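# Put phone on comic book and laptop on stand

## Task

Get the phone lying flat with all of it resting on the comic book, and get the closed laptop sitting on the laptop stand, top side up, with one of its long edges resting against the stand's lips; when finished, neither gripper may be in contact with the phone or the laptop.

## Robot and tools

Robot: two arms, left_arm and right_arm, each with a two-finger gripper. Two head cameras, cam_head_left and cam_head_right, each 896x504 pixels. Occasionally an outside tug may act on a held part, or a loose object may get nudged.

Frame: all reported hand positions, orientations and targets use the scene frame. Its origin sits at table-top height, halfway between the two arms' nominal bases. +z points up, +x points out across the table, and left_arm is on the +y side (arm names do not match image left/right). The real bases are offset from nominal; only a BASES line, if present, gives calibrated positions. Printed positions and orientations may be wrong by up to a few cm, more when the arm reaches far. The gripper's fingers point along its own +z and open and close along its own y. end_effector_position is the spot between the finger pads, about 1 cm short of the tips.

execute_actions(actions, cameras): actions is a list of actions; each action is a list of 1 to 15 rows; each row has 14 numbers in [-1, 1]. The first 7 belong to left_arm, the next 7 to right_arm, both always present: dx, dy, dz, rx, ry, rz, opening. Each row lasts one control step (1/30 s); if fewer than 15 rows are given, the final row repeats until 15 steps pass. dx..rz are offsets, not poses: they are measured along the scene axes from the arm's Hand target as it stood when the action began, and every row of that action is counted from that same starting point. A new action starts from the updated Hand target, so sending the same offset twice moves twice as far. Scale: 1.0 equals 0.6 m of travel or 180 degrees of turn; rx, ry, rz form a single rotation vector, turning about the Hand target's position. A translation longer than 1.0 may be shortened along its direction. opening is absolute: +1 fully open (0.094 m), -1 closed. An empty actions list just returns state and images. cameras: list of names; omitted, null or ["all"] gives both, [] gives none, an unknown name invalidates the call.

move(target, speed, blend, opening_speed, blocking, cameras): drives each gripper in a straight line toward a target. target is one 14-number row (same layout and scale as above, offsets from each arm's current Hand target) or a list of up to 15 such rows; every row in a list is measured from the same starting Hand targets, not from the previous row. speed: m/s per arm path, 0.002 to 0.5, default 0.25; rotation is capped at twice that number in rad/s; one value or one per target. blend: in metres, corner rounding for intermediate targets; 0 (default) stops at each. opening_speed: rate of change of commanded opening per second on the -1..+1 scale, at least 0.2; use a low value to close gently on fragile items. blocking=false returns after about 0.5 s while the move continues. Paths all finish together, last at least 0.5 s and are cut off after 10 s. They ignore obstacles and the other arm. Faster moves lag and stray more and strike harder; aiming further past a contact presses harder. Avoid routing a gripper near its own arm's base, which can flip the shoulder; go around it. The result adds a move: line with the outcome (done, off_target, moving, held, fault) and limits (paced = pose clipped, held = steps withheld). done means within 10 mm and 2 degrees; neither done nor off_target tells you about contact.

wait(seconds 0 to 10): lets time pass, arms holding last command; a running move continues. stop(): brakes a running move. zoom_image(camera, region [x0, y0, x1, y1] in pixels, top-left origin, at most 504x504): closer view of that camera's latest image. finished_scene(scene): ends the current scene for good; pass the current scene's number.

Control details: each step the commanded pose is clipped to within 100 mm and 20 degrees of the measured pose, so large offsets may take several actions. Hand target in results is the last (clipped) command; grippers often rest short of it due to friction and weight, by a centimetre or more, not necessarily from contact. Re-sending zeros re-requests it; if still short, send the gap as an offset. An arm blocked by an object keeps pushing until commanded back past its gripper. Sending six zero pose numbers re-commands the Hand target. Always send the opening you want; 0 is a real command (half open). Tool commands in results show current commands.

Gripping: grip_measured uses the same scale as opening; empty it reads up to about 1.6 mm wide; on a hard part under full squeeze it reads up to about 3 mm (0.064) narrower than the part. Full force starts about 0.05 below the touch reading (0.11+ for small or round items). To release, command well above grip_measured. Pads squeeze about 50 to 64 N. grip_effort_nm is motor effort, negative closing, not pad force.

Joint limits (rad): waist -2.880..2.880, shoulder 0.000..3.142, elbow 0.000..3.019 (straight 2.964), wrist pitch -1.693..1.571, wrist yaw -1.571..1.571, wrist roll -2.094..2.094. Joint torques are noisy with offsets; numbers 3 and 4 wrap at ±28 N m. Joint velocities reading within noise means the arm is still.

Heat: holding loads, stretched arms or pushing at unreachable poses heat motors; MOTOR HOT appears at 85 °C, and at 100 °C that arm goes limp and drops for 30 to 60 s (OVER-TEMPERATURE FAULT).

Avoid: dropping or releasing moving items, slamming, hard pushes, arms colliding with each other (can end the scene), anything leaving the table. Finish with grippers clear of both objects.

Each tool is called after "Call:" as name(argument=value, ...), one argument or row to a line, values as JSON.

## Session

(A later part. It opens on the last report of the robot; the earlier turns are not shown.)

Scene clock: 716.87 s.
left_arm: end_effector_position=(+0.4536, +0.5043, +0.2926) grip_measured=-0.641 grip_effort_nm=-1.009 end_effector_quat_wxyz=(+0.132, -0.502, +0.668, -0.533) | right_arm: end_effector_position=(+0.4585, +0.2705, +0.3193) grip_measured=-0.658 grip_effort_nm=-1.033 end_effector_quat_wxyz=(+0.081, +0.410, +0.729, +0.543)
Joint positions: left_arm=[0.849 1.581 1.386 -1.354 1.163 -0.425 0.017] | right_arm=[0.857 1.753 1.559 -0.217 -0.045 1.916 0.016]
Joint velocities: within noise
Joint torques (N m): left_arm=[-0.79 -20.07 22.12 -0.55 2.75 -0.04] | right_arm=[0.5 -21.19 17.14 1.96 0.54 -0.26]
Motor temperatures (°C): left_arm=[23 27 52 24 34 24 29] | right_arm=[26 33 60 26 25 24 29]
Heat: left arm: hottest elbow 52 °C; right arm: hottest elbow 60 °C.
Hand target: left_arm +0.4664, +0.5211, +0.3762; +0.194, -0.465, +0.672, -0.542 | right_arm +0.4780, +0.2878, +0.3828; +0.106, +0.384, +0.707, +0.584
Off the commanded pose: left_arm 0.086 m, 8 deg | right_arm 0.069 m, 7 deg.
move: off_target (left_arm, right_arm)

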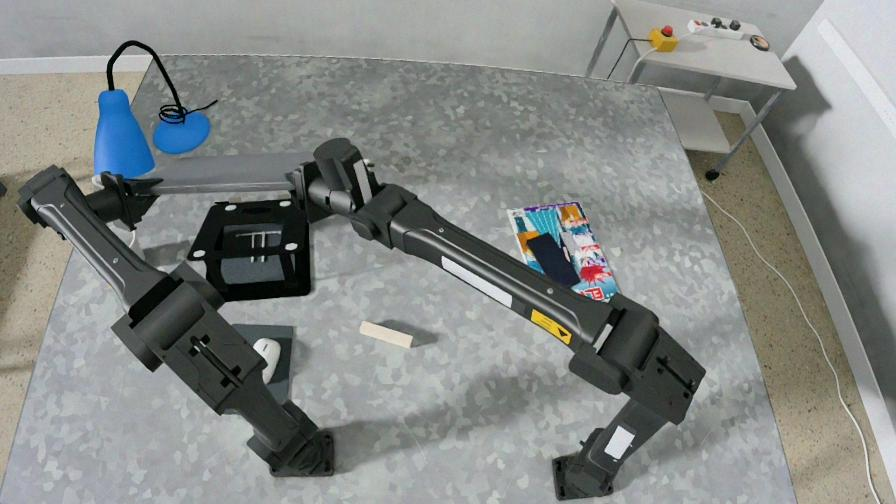

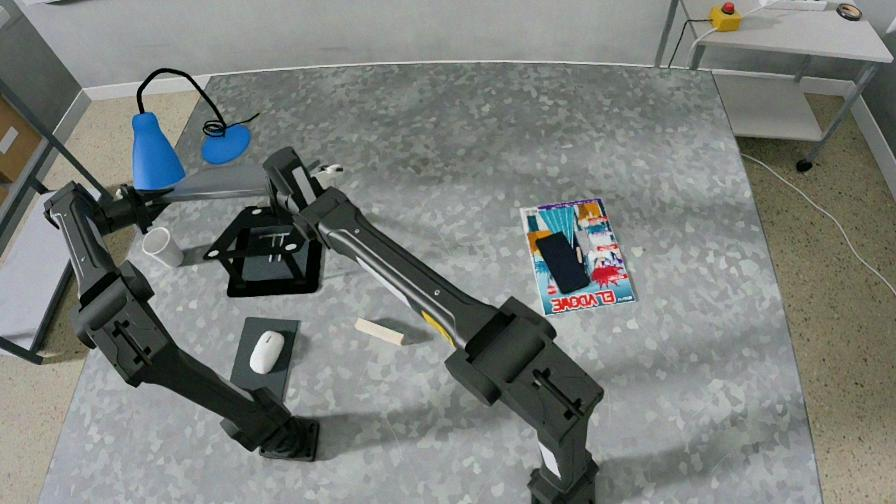

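Call:
move(
  target=[-0.06,-0.0,-0.15,0,0.0,0.0,-0.9,-0.06,0,-0.18,0,0.0,0.0,-0.9],
  speed=0.1,
)

Call:
zoom_image(
  camera="cam_head_left",
  region=[60, 120, 440, 320],
)

Call:
zoom_image(
  camera="cam_head_right",
  region=[60, 120, 440, 320],
)

Scene clock: 725.80 s.
left_arm: end_effector_position=(+0.4319, +0.5193, +0.2439) grip_measured=-0.641 grip_effort_nm=-1.004 end_effector_quat_wxyz=(+0.155, -0.485, +0.679, -0.530) | right_arm: end_effector_position=(+0.4356, +0.2852, +0.2601) grip_measured=-0.658 grip_effort_nm=-1.038 end_effector_quat_wxyz=(+0.085, +0.401, +0.716, +0.565)
Joint positions: left_arm=[0.906 1.62 1.298 -1.319 1.168 -0.259 0.017] | right_arm=[0.902 1.785 1.407 0.024 -0.003 1.932 0.016]
Joint velocities: within noise
Joint torques (N m): left_arm=[-0.5 -19.49 11.92 -0.13 2.77 0.12] | right_arm=[0.38 -21.83 9.7 3.03 0.55 -0.27]
Motor temperatures (°C): left_arm=[23 27 54 24 37 24 29] | right_arm=[26 34 59 25 25 24 29]
Heat: left arm: hottest elbow 54 °C; right arm: hottest elbow 59 °C.
Hand target: left_arm +0.4304, +0.5211, +0.2863; +0.194, -0.465, +0.672, -0.542 | right_arm +0.4419, +0.2878, +0.2746; +0.106, +0.384, +0.707, +0.584
Off the commanded pose: left_arm 0.042 m, 5 deg | right_arm 0.016 m, 4 deg.
move: off_target (left_arm, right_arm)

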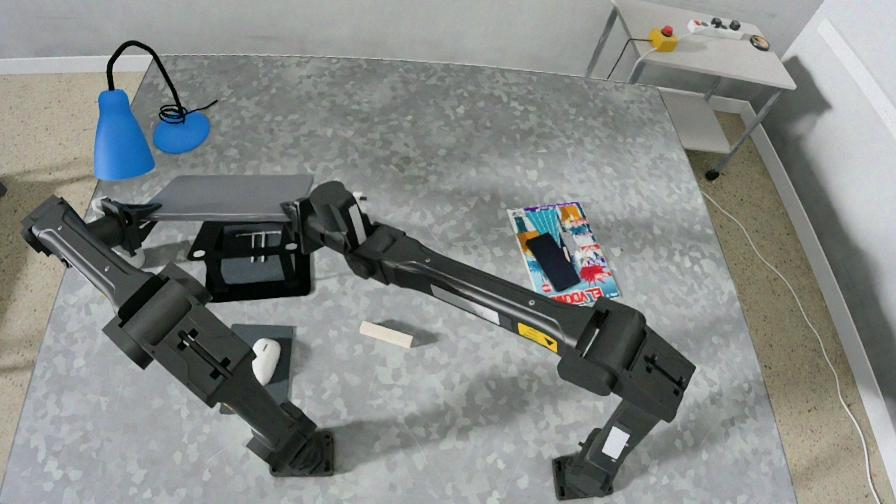

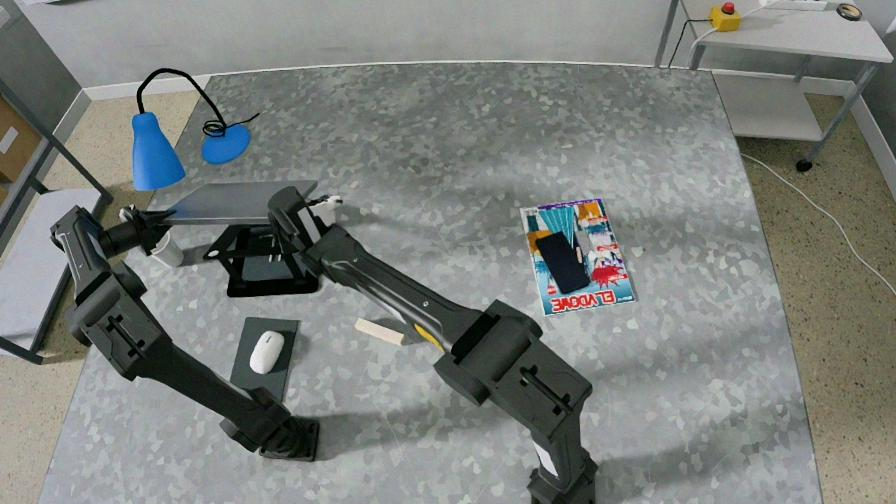

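Scaled by 1.326.

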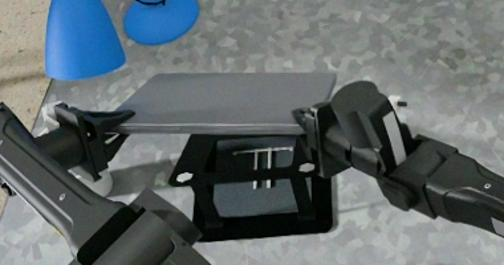

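Scaled by 1.326.

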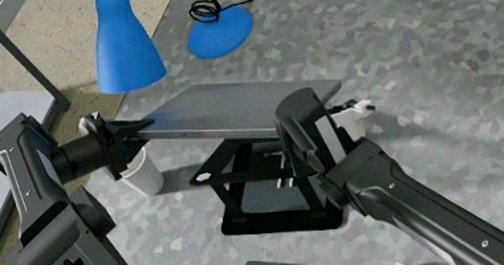

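Call:
move(
  target=[0.0,-0.03,-0.1,0,0.03,0.0,-0.9,0.0,-0.03,-0.09,0,0.03,0.0,-0.9],
  speed=0.08,
)

Call:
zoom_image(
  camera="cam_head_left",
  region=[60, 120, 440, 320],
)

Call:
zoom_image(
  camera="cam_head_right",
  region=[60, 120, 440, 320],
)

Scene clock: 732.60 s.
left_arm: end_effector_position=(+0.4207, +0.5074, +0.1896) grip_measured=-0.641 grip_effort_nm=-1.009 end_effector_quat_wxyz=(+0.132, -0.512, +0.682, -0.506) | right_arm: end_effector_position=(+0.4263, +0.2740, +0.2054) grip_measured=-0.658 grip_effort_nm=-1.038 end_effector_quat_wxyz=(+0.052, +0.421, +0.722, +0.546)
Joint positions: left_arm=[0.899 1.623 1.179 -1.185 1.099 -0.325 0.017] | right_arm=[0.893 1.808 1.321 0.078 -0.045 1.984 0.016]
Joint velocities: within noise
Joint torques (N m): left_arm=[-2.43 -19.9 11.02 0.39 2.52 -0.09] | right_arm=[-0.79 -21.71 9.24 2.91 0.33 -0.18]
Motor temperatures (°C): left_arm=[23 28 51 24 39 24 29] | right_arm=[26 34 57 26 25 24 29]
Heat: left arm: hottest elbow 51 °C; right arm: hottest elbow 57 °C.
Hand target: left_arm +0.4304, +0.5031, +0.2263; +0.162, -0.490, +0.681, -0.520 | right_arm +0.4419, +0.2698, +0.2207; +0.072, +0.411, +0.711, +0.566
Off the commanded pose: left_arm 0.038 m, 5 deg | right_arm 0.022 m, 4 deg.
move: off_target (left_arm, right_arm)

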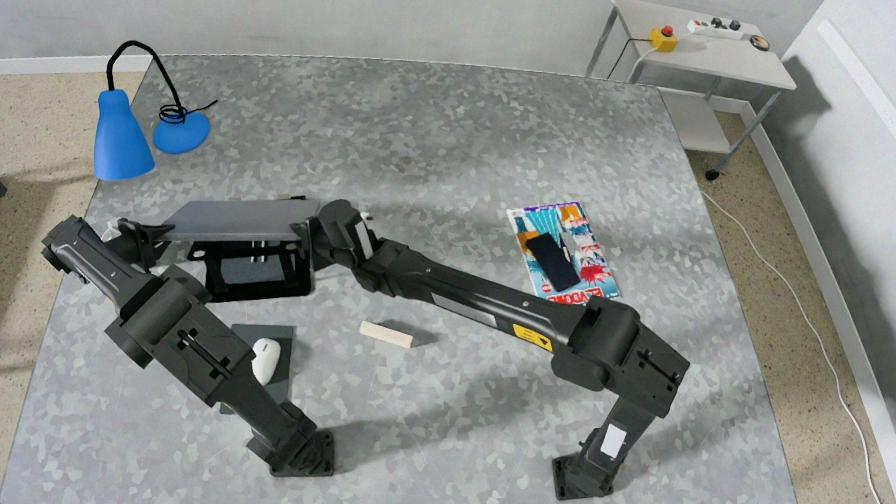

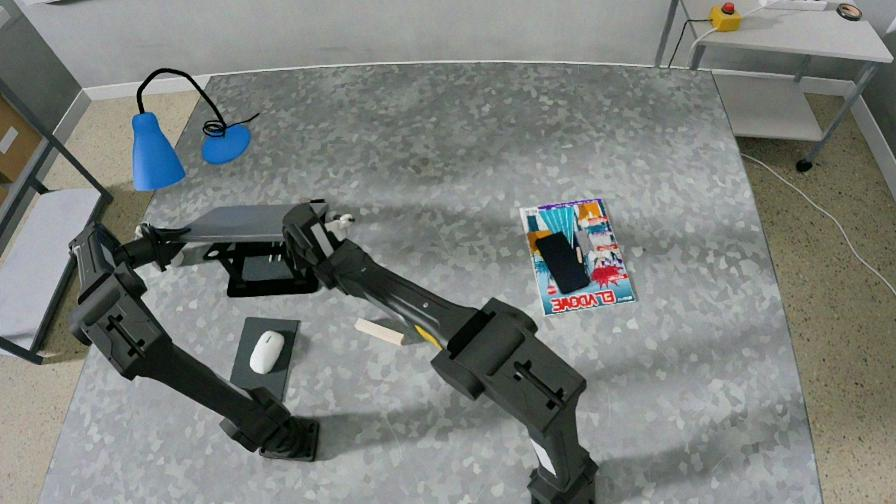

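Scaled by 1.326.

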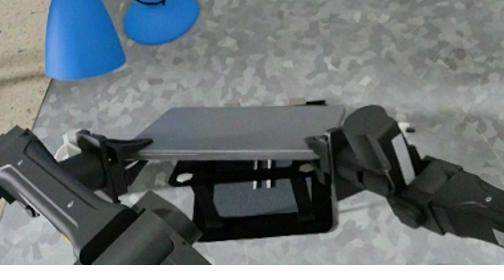

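Scaled by 1.326.

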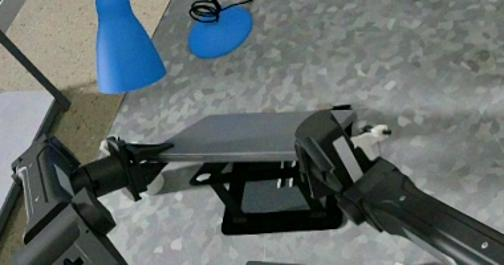

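Call:
move(
  target=[0.0,0.0,-0.055,0,0.012,0.0,-0.9,0.0,0.0,-0.055,0,0.012,0.0,-0.9],
  speed=0.06,
)

Call:
zoom_image(
  camera="cam_head_left",
  region=[120, 150, 370, 300],
)

Call:
zoom_image(
  camera="cam_head_right",
  region=[120, 150, 370, 300],
)

Scene clock: 738.90 s.
left_arm: end_effector_position=(+0.4222, +0.5070, +0.1656) grip_measured=-0.641 grip_effort_nm=-1.013 end_effector_quat_wxyz=(+0.126, -0.517, +0.683, -0.500) | right_arm: end_effector_position=(+0.4285, +0.2740, +0.1816) grip_measured=-0.658 grip_effort_nm=-1.043 end_effector_quat_wxyz=(+0.045, +0.426, +0.721, +0.544)
Joint positions: left_arm=[0.893 1.65 1.151 -1.123 1.083 -0.343 0.017] | right_arm=[0.888 1.842 1.303 0.122 -0.056 1.998 0.016]
Joint velocities: within noise
Joint torques (N m): left_arm=[-2.43 -18.9 10.36 0.35 1.97 -0.05] | right_arm=[-0.5 -21.19 8.58 2.78 0.25 -0.07]
Motor temperatures (°C): left_arm=[23 28 49 24 40 24 29] | right_arm=[26 34 55 26 24 24 29]
Heat: left arm: hottest elbow 49 °C; right arm: hottest elbow 55 °C.
Hand target: left_arm +0.4305, +0.5029, +0.1931; +0.149, -0.500, +0.684, -0.511 | right_arm +0.4418, +0.2699, +0.1877; +0.059, +0.421, +0.713, +0.558
Off the commanded pose: left_arm 0.029 m, 3 deg | right_arm 0.015 m, 3 deg.
move: off_target (left_arm, right_arm)

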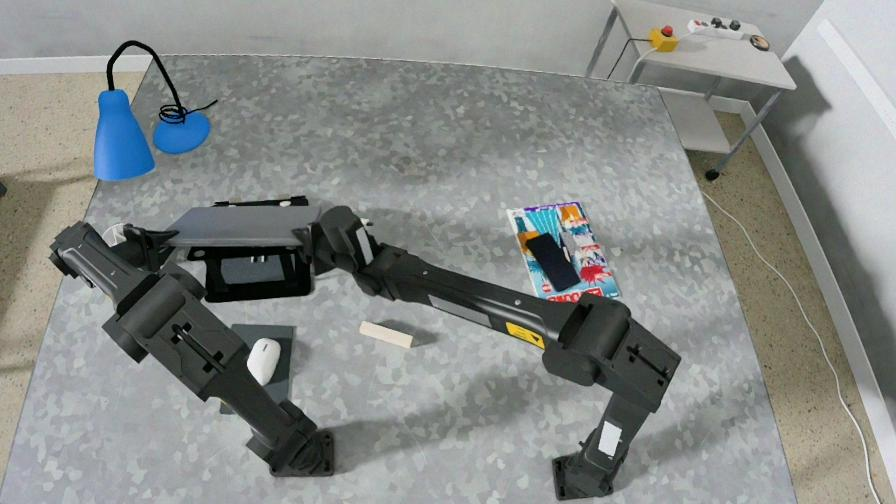

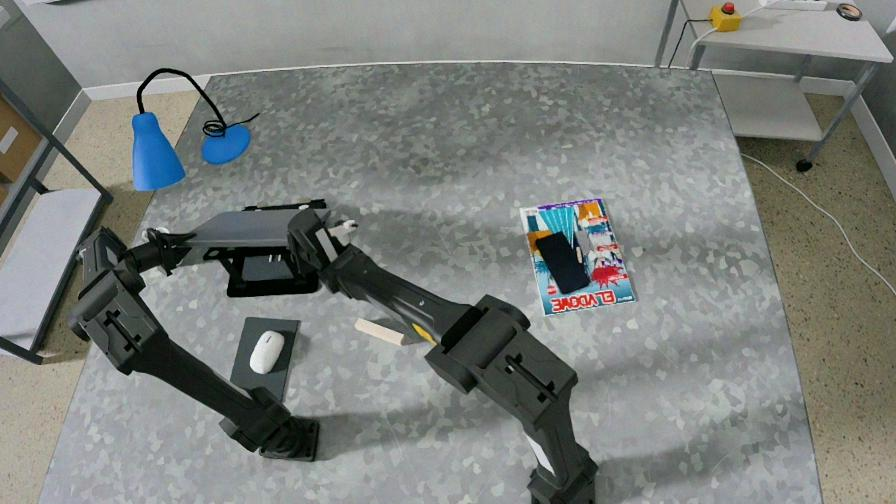

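Scaled by 2.016.

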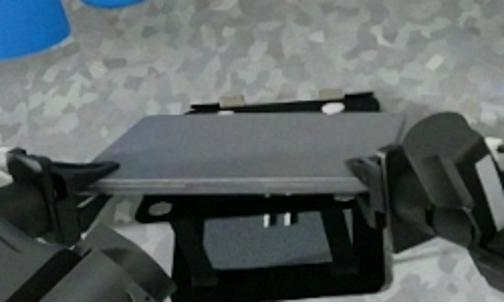

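Scaled by 2.016.

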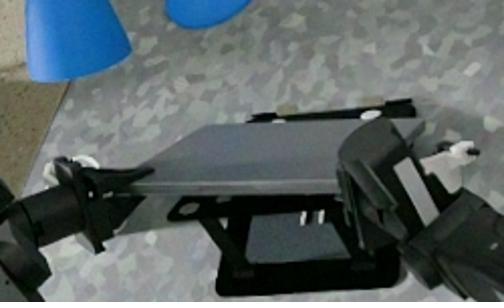

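Call:
move(
  target=[0.01,-0.025,-0.055,0,0.01,0.0,-0.9,0.01,-0.025,-0.055,0,0.01,0.0,-0.9],
  speed=0.05,
  cameras=["cam_head_left","cam_head_right"],
)

Call:
zoom_image(
  camera="cam_head_left",
  region=[120, 150, 370, 300],
)

Call:
zoom_image(
  camera="cam_head_right",
  region=[120, 150, 370, 300],
)

Scene clock: 743.43 s.
left_arm: end_effector_position=(+0.4330, +0.4946, +0.1481) grip_measured=-0.641 grip_effort_nm=-1.009 end_effector_quat_wxyz=(+0.134, -0.512, +0.685, -0.500) | right_arm: end_effector_position=(+0.4406, +0.2611, +0.1659) grip_measured=-0.658 grip_effort_nm=-1.033 end_effector_quat_wxyz=(+0.049, +0.419, +0.720, +0.551)
Joint positions: left_arm=[0.858 1.65 1.096 -0.984 1.088 -0.417 0.017] | right_arm=[0.858 1.861 1.271 0.189 -0.084 1.973 0.016]
Joint velocities: within noise
Joint torques (N m): left_arm=[-2.02 -18.14 8.76 0.54 0.83 -0.11] | right_arm=[-0.32 -20.37 7.41 2.35 0 0.27]
Motor temperatures (°C): left_arm=[23 28 48 24 39 24 29] | right_arm=[26 35 53 26 24 24 29]
Heat: left arm: hottest elbow 48 °C; right arm: hottest elbow 53 °C.
Hand target: left_arm +0.4364, +0.4881, +0.1602; +0.138, -0.508, +0.686, -0.503 | right_arm +0.4478, +0.2549, +0.1546; +0.047, +0.430, +0.714, +0.551
Off the commanded pose: left_arm 0.014 m, 1 deg | right_arm 0.015 m, 2 deg.
move: off_target (left_arm, right_arm)

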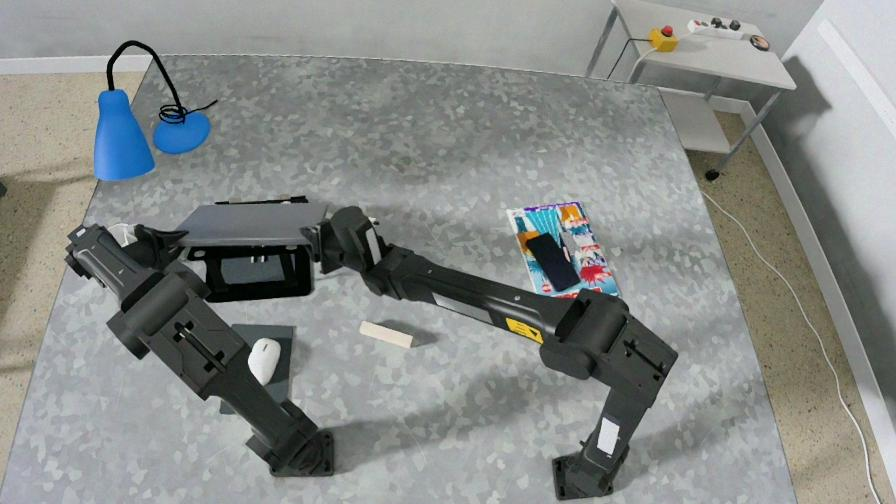

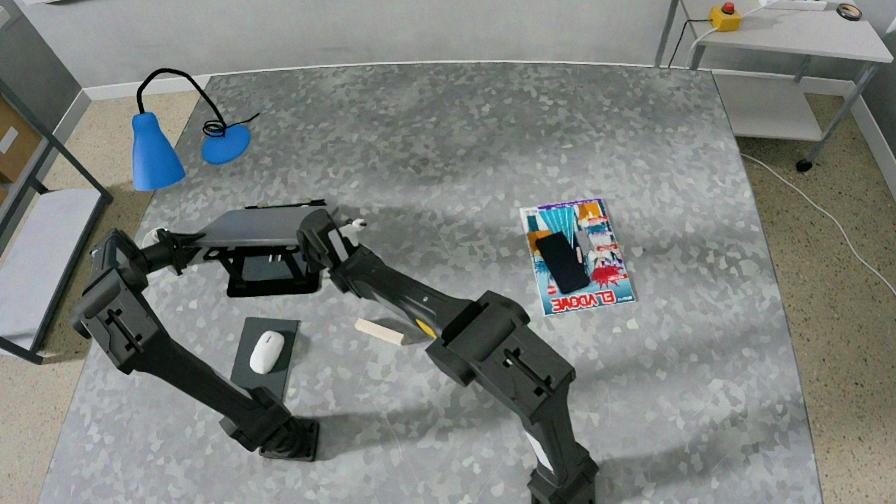

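Scaled by 2.016.

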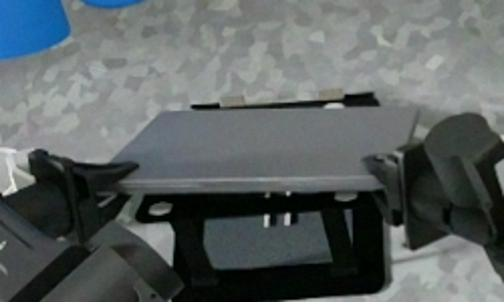

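Scaled by 2.016.

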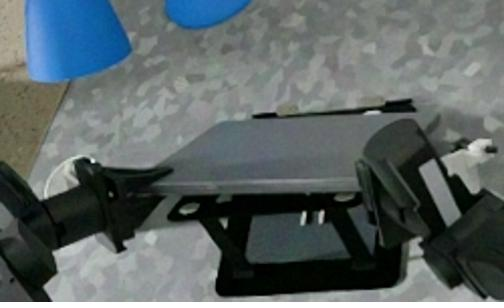

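Call:
move(
  target=[0.01,0,-0.05,0,0.0,0.0,-0.9,0.01,0,-0.05,0,0.0,0.0,-0.9],
  speed=0.05,
)

Call:
zoom_image(
  camera="cam_head_left",
  region=[120, 150, 370, 300],
)

Call:
zoom_image(
  camera="cam_head_right",
  region=[120, 150, 370, 300],
)

Scene clock: 747.13 s.
left_arm: end_effector_position=(+0.4417, +0.4944, +0.1325) grip_measured=-0.641 grip_effort_nm=-1.009 end_effector_quat_wxyz=(+0.147, -0.504, +0.687, -0.502) | right_arm: end_effector_position=(+0.4498, +0.2612, +0.1504) grip_measured=-0.658 grip_effort_nm=-1.033 end_effector_quat_wxyz=(+0.060, +0.408, +0.718, +0.561)
Joint positions: left_arm=[0.845 1.675 1.073 -0.883 1.1 -0.446 0.017] | right_arm=[0.848 1.901 1.265 0.263 -0.088 1.947 0.016]
Joint velocities: within noise
Joint torques (N m): left_arm=[-2.37 -15.56 8.08 0.47 0.32 -0.09] | right_arm=[-0.21 -19.43 6.94 2.06 -0.06 0.47]
Motor temperatures (°C): left_arm=[23 28 46 24 37 24 29] | right_arm=[26 35 52 26 24 24 29]
Heat: left arm: hottest elbow 46 °C; right arm: hottest elbow 52 °C.
Hand target: left_arm +0.4424, +0.4879, +0.1302; +0.138, -0.508, +0.686, -0.503 | right_arm +0.4538, +0.2549, +0.1246; +0.048, +0.430, +0.714, +0.551
Off the commanded pose: left_arm 0.007 m, 1 deg | right_arm 0.027 m, 3 deg.
move: off_target (right_arm)

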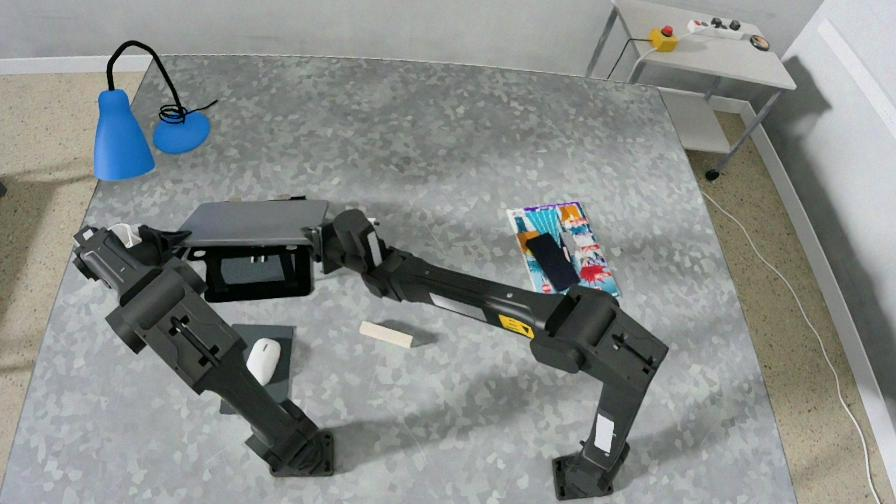

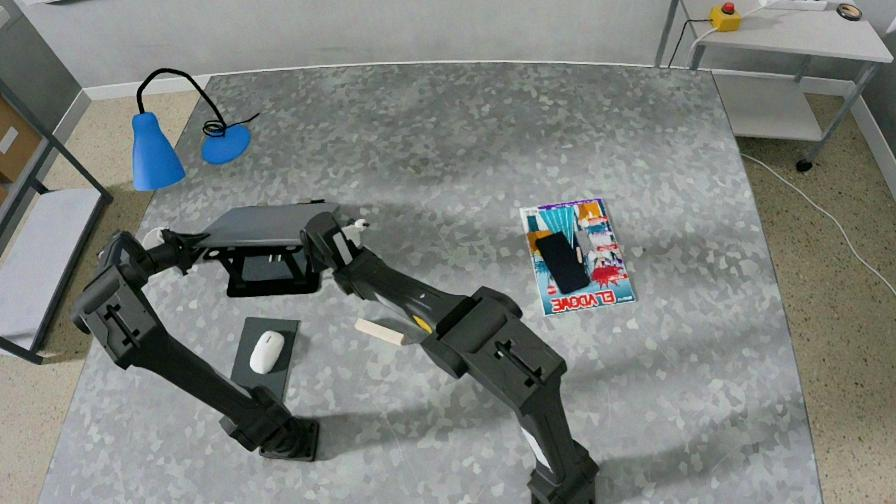

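Scaled by 2.016.

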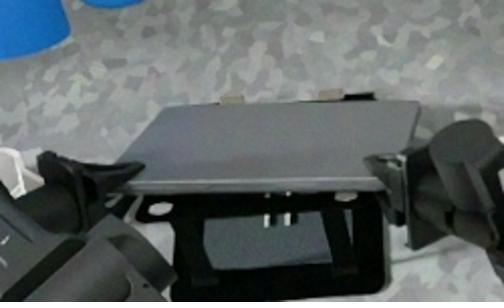

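Scaled by 2.016.

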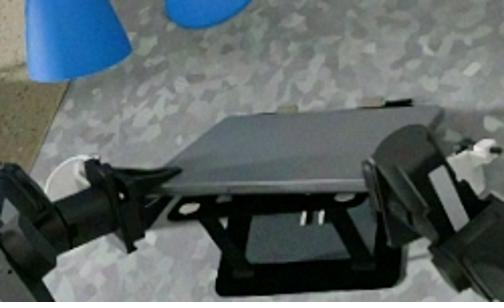

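Call:
move(
  target=[0.015,0,-0.045,0,0.03,0.0,-0.9,0.01,0,-0.045,0,0.02,0.0,-0.9],
  speed=0.05,
)

Call:
zoom_image(
  camera="cam_head_left",
  region=[120, 150, 370, 300],
)

Call:
zoom_image(
  camera="cam_head_right",
  region=[120, 150, 370, 300],
)

Scene clock: 750.97 s.
left_arm: end_effector_position=(+0.4475, +0.4909, +0.1226) grip_measured=-0.641 grip_effort_nm=-1.009 end_effector_quat_wxyz=(+0.139, -0.508, +0.695, -0.490) | right_arm: end_effector_position=(+0.4555, +0.2588, +0.1405) grip_measured=-0.658 grip_effort_nm=-1.038 end_effector_quat_wxyz=(+0.055, +0.407, +0.718, +0.562)
Joint positions: left_arm=[0.825 1.687 1.073 -0.858 1.066 -0.469 0.017] | right_arm=[0.835 1.921 1.265 0.283 -0.11 1.946 0.016]
Joint velocities: within noise
Joint torques (N m): left_arm=[-2.43 -12.45 9.62 0.14 -1.11 -0.27] | right_arm=[-0.21 -17.79 7.69 1.21 -0.28 0.81]
Motor temperatures (°C): left_arm=[23 28 45 24 36 24 29] | right_arm=[26 35 51 26 24 24 29]
Heat: left arm: hottest elbow 45 °C; right arm: hottest elbow 51 °C.
Hand target: left_arm +0.4514, +0.4880, +0.1032; +0.106, -0.531, +0.692, -0.478 | right_arm +0.4599, +0.2548, +0.0976; +0.025, +0.447, +0.715, +0.537
Off the commanded pose: left_arm 0.020 m, 5 deg | right_arm 0.043 m, 6 deg.
move: off_target (left_arm, right_arm)

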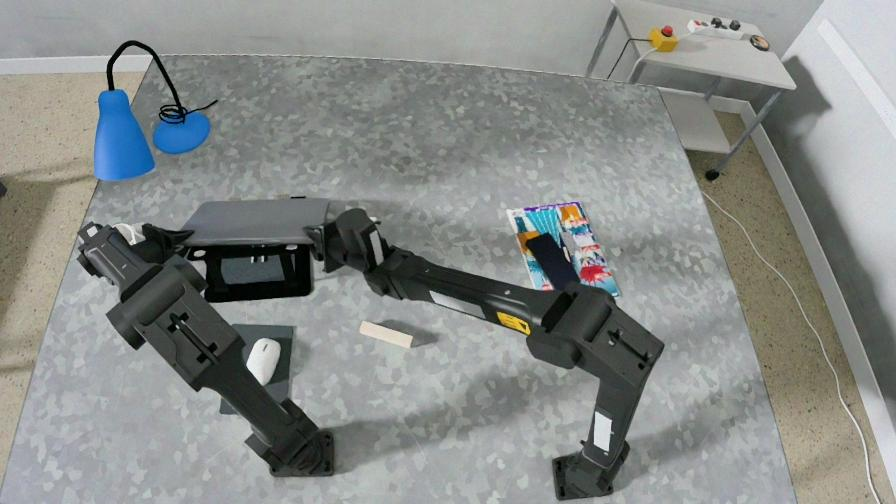

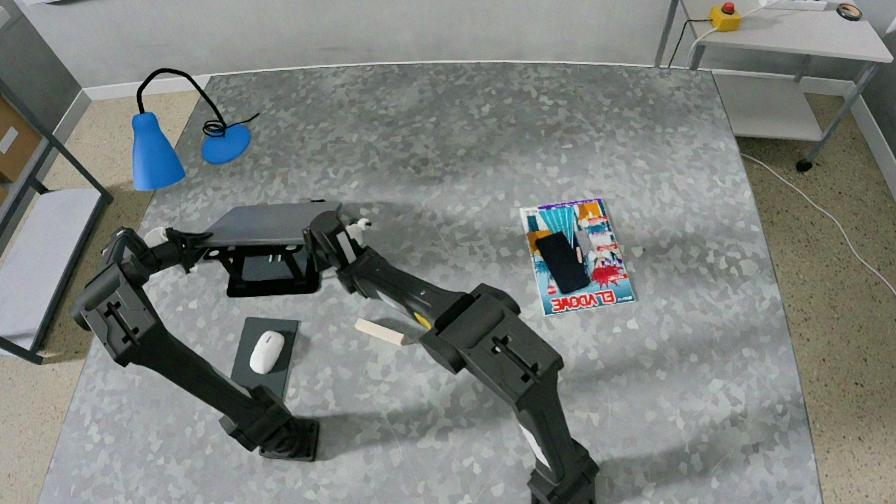

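Scaled by 2.016.

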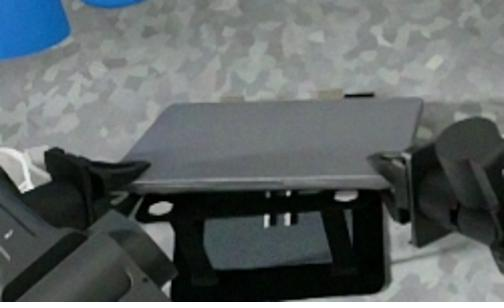

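Scaled by 2.016.

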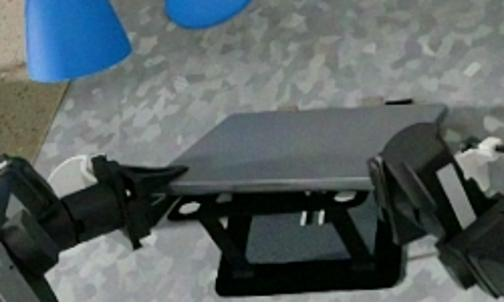

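Call:
move(
  target=[0.015,0,-0.03,0,0.0,0.0,-0.9,0.015,0,-0.035,0,0.0,0.0,-0.9],
  speed=0.05,
)

Call:
zoom_image(
  camera="cam_head_left",
  region=[120, 170, 350, 300],
)

Call:
zoom_image(
  camera="cam_head_right",
  region=[140, 170, 370, 300],
)

Scene clock: 756.27 s.
left_arm: end_effector_position=(+0.4584, +0.4921, +0.1144) grip_measured=-0.641 grip_effort_nm=-1.004 end_effector_quat_wxyz=(+0.145, -0.505, +0.696, -0.490) | right_arm: end_effector_position=(+0.4629, +0.2590, +0.1323) grip_measured=-0.658 grip_effort_nm=-1.043 end_effector_quat_wxyz=(+0.057, +0.403, +0.713, +0.571)
Joint positions: left_arm=[0.809 1.71 1.076 -0.796 1.067 -0.5 0.017] | right_arm=[0.826 1.949 1.268 0.33 -0.118 1.942 0.016]
Joint velocities: within noise
Joint torques (N m): left_arm=[-3.02 -12.34 9.24 0.02 -1.28 -0.22] | right_arm=[-0.21 -16.73 7.84 0.9 -0.34 0.81]
Motor temperatures (°C): left_arm=[23 28 44 24 35 24 29] | right_arm=[26 35 50 25 24 24 29]
Heat: left arm: hottest elbow 44 °C; right arm: hottest elbow 50 °C.
Hand target: left_arm +0.4604, +0.4881, +0.0852; +0.106, -0.531, +0.692, -0.478 | right_arm +0.4688, +0.2549, +0.0766; +0.025, +0.447, +0.715, +0.537
Off the commanded pose: left_arm 0.030 m, 6 deg | right_arm 0.056 m, 7 deg.
move: off_target (left_arm, right_arm)

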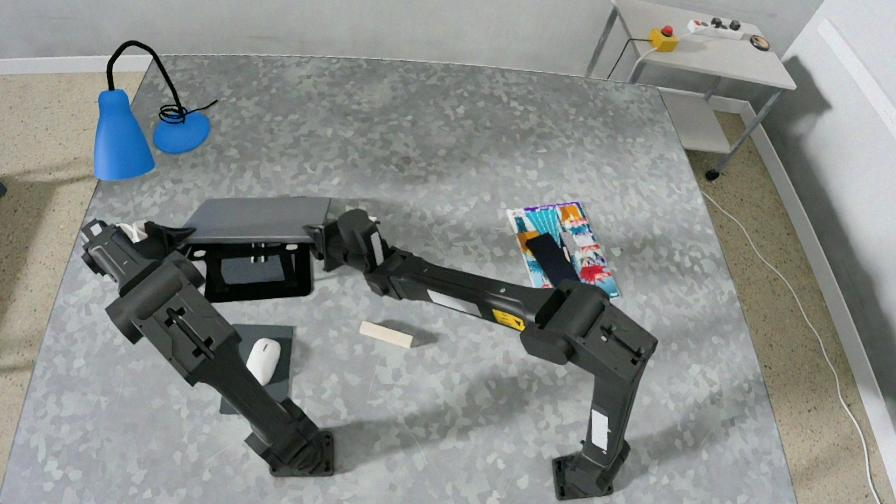

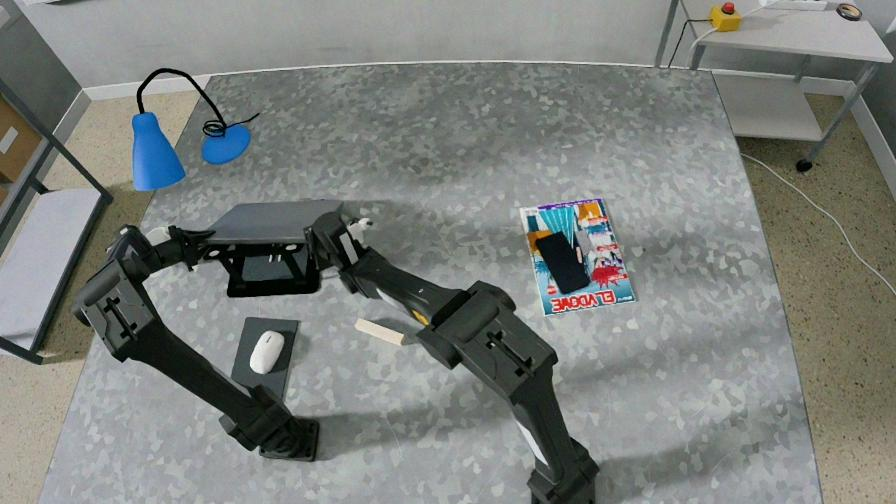

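Scaled by 2.191.

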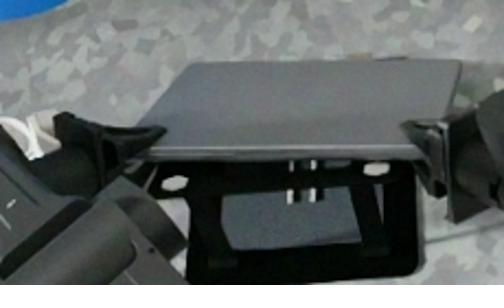

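Scaled by 2.191.

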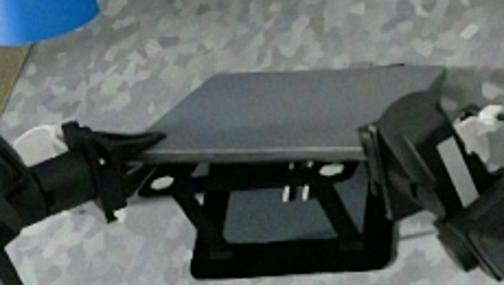

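Call:
move(
  target=[0.025,0,-0.005,0,0.0,0.0,-0.9,0.025,0,-0.005,0,0.0,0.0,-0.9],
  speed=0.05,
)

Call:
zoom_image(
  camera="cam_head_left",
  region=[120, 170, 350, 300],
)

Call:
zoom_image(
  camera="cam_head_right",
  region=[140, 170, 370, 300],
)

Scene clock: 761.40 s.
left_arm: end_effector_position=(+0.4683, +0.4914, +0.1107) grip_measured=-0.641 grip_effort_nm=-1.009 end_effector_quat_wxyz=(+0.143, -0.505, +0.696, -0.491) | right_arm: end_effector_position=(+0.4729, +0.2584, +0.1276) grip_measured=-0.658 grip_effort_nm=-1.033 end_effector_quat_wxyz=(+0.054, +0.403, +0.713, +0.571)
Joint positions: left_arm=[0.793 1.728 1.087 -0.766 1.066 -0.531 0.017] | right_arm=[0.812 1.97 1.287 0.33 -0.136 1.94 0.016]
Joint velocities: within noise
Joint torques (N m): left_arm=[-3.49 -11.69 10.18 0.39 -1.39 -0.37] | right_arm=[-0.56 -16.67 8.8 0.57 -0.27 0.75]
Motor temperatures (°C): left_arm=[23 28 43 24 35 24 29] | right_arm=[26 35 49 25 24 24 29]
Heat: left arm: hottest elbow 43 °C; right arm: hottest elbow 49 °C.
Hand target: left_arm +0.4754, +0.4880, +0.0822; +0.106, -0.531, +0.692, -0.478 | right_arm +0.4839, +0.2548, +0.0736; +0.025, +0.447, +0.715, +0.537
Off the commanded pose: left_arm 0.030 m, 5 deg | right_arm 0.055 m, 7 deg.
move: off_target (left_arm, right_arm)

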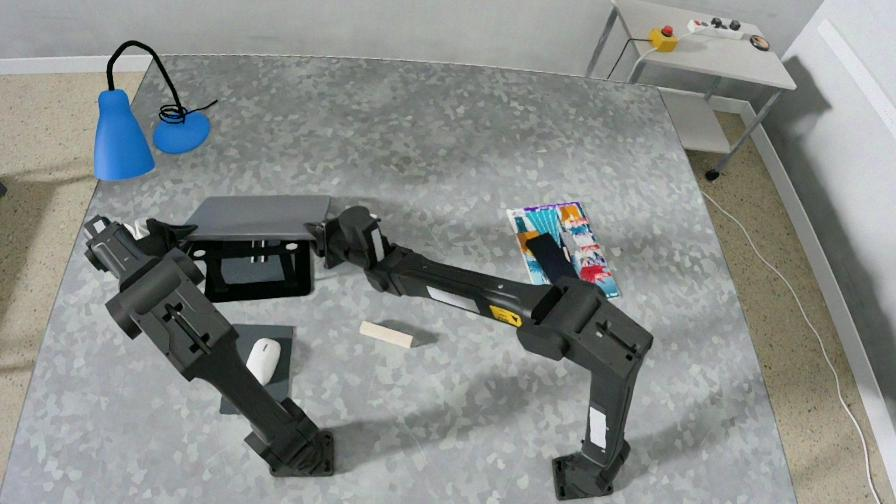

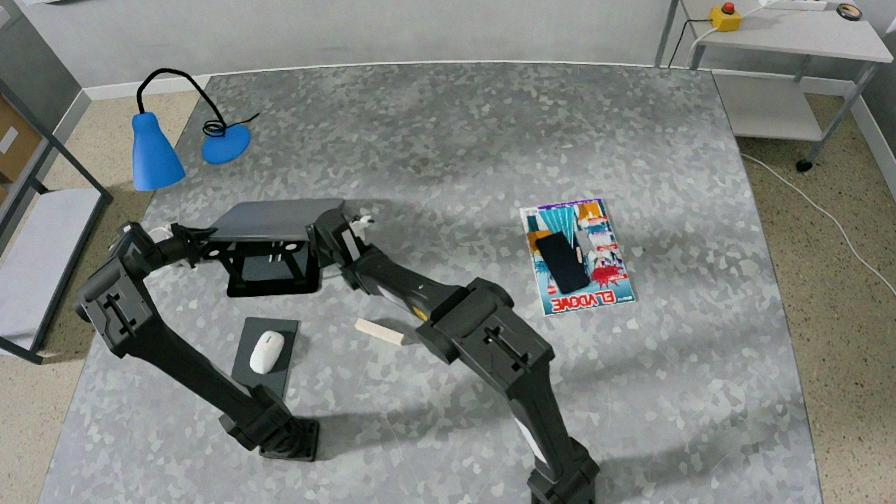

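Scaled by 2.191.

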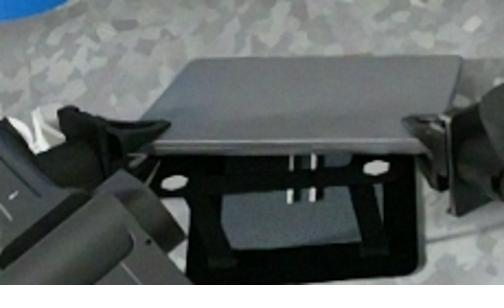

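Scaled by 2.191.

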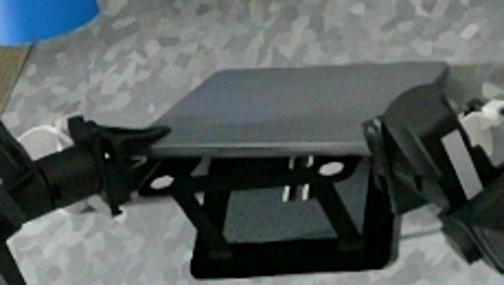

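Call:
move(
  target=[-0.01,0.0,0.035,0,-0.02,0.0,-0.9,-0.015,0,0.07,0,-0.03,0.0,-0.9],
  speed=0.05,
)

Call:
zoom_image(
  camera="cam_head_left",
  region=[120, 170, 350, 300],
)

Scene clock: 765.40 s.
left_arm: end_effector_position=(+0.4692, +0.4904, +0.1132) grip_measured=-0.641 grip_effort_nm=-1.009 end_effector_quat_wxyz=(+0.145, -0.501, +0.693, -0.498) | right_arm: end_effector_position=(+0.4748, +0.2570, +0.1289) grip_measured=-0.658 grip_effort_nm=-1.043 end_effector_quat_wxyz=(+0.065, +0.403, +0.713, +0.570)
Joint positions: left_arm=[0.793 1.728 1.087 -0.764 1.083 -0.531 0.017] | right_arm=[0.813 1.968 1.287 0.33 -0.118 1.929 0.016]
Joint velocities: within noise
Joint torques (N m): left_arm=[-2.43 -15.33 8.77 0.4 -0.15 -0.17] | right_arm=[0.67 -21.71 7.76 0.84 0.42 0.34]
Motor temperatures (°C): left_arm=[23 28 43 24 34 24 29] | right_arm=[26 36 48 25 24 24 29]
Heat: left arm: hottest elbow 43 °C; right arm: hottest elbow 48 °C.
Hand target: left_arm +0.4694, +0.4880, +0.1033; +0.127, -0.516, +0.688, -0.495 | right_arm +0.4750, +0.2548, +0.1156; +0.059, +0.422, +0.713, +0.558
Off the commanded pose: left_arm 0.010 m, 3 deg | right_arm 0.014 m, 3 deg.
move: off_target (left_arm, right_arm)

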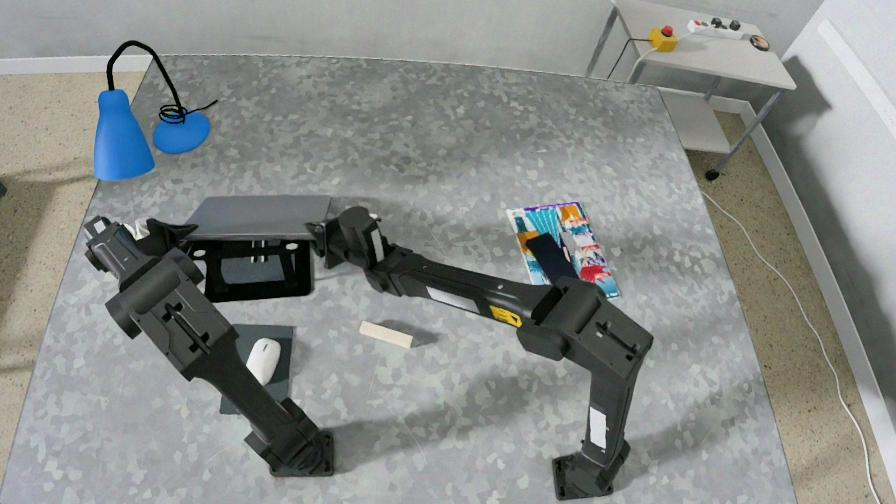

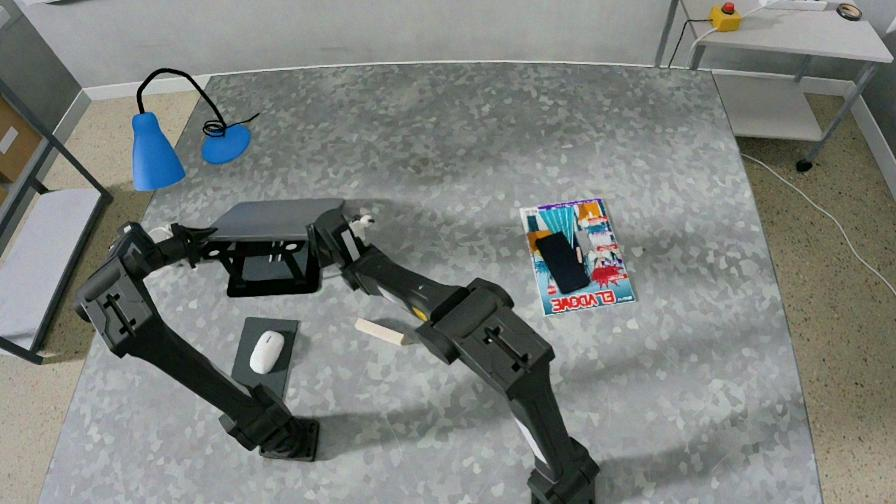

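Scaled by 2.191.

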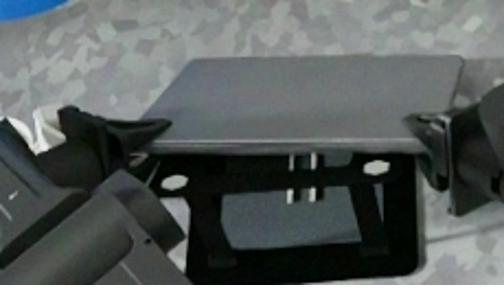

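Release slowly, slightly.

Call:
move(
  target=[0,0,0,0,0,0,-0.4,0,0,0,0,0,0,-0.4],
  opening_speed=0.2,
)

Call:
zoom_image(
  camera="cam_head_left",
  region=[120, 170, 350, 300],
)

Call:
zoom_image(
  camera="cam_head_right",
  region=[140, 170, 370, 300],
)

Scene clock: 769.80 s.
left_arm: end_effector_position=(+0.4697, +0.4910, +0.1142) grip_measured=-0.404 grip_effort_nm=0.203 end_effector_quat_wxyz=(+0.138, -0.512, +0.685, -0.500) | right_arm: end_effector_position=(+0.4753, +0.2556, +0.1264) grip_measured=-0.402 grip_effort_nm=0.066 end_effector_quat_wxyz=(+0.062, +0.415, +0.710, +0.566)
Joint positions: left_arm=[0.793 1.727 1.089 -0.764 1.083 -0.564 0.028] | right_arm=[0.813 1.968 1.287 0.32 -0.107 1.95 0.028]
Joint velocities: within noise
Joint torques (N m): left_arm=[-2.08 -14.62 8.58 0.38 -0.1 0.14] | right_arm=[0.62 -21.71 7.75 1.18 0.09 0.16]
Motor temperatures (°C): left_arm=[23 29 42 24 33 24 29] | right_arm=[26 35 47 25 24 24 29]
Heat: left arm: hottest elbow 42 °C; right arm: hottest elbow 47 °C.
Hand target: left_arm +0.4694, +0.4881, +0.1033; +0.127, -0.516, +0.688, -0.495 | right_arm +0.4749, +0.2548, +0.1156; +0.059, +0.422, +0.713, +0.558
Off the commanded pose: left_arm 0.011 m, 1 deg | right_arm 0.011 m, 1 deg.
move: off_target (left_arm, right_arm)

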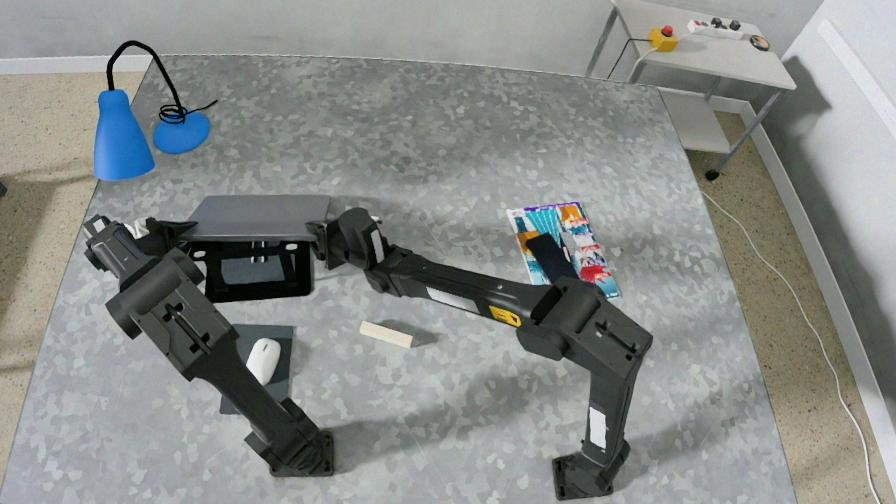

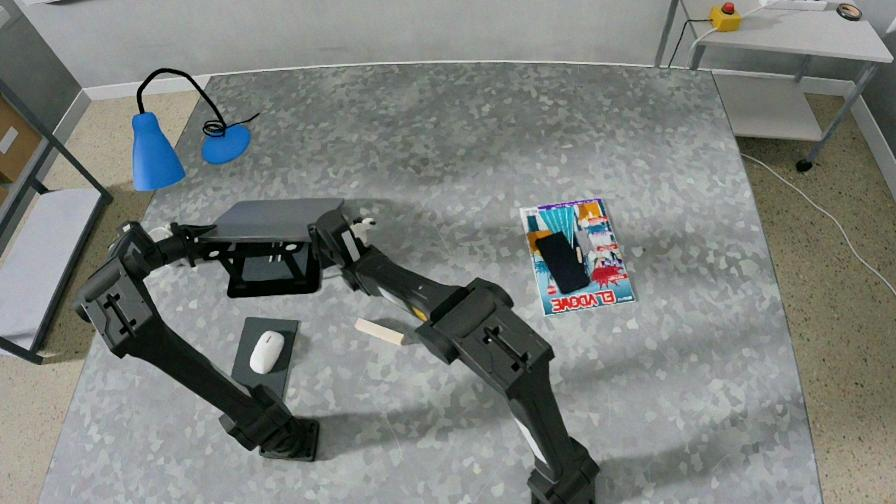

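Scaled by 2.191.

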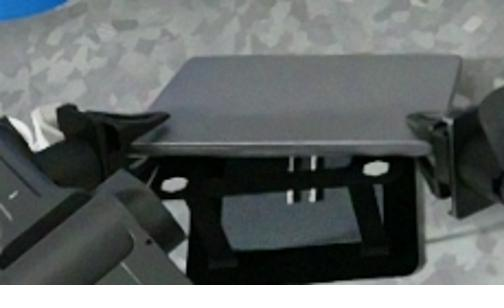

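Scaled by 2.191.

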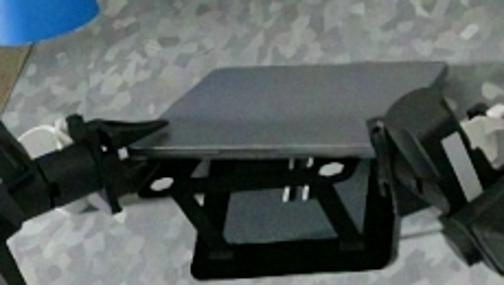

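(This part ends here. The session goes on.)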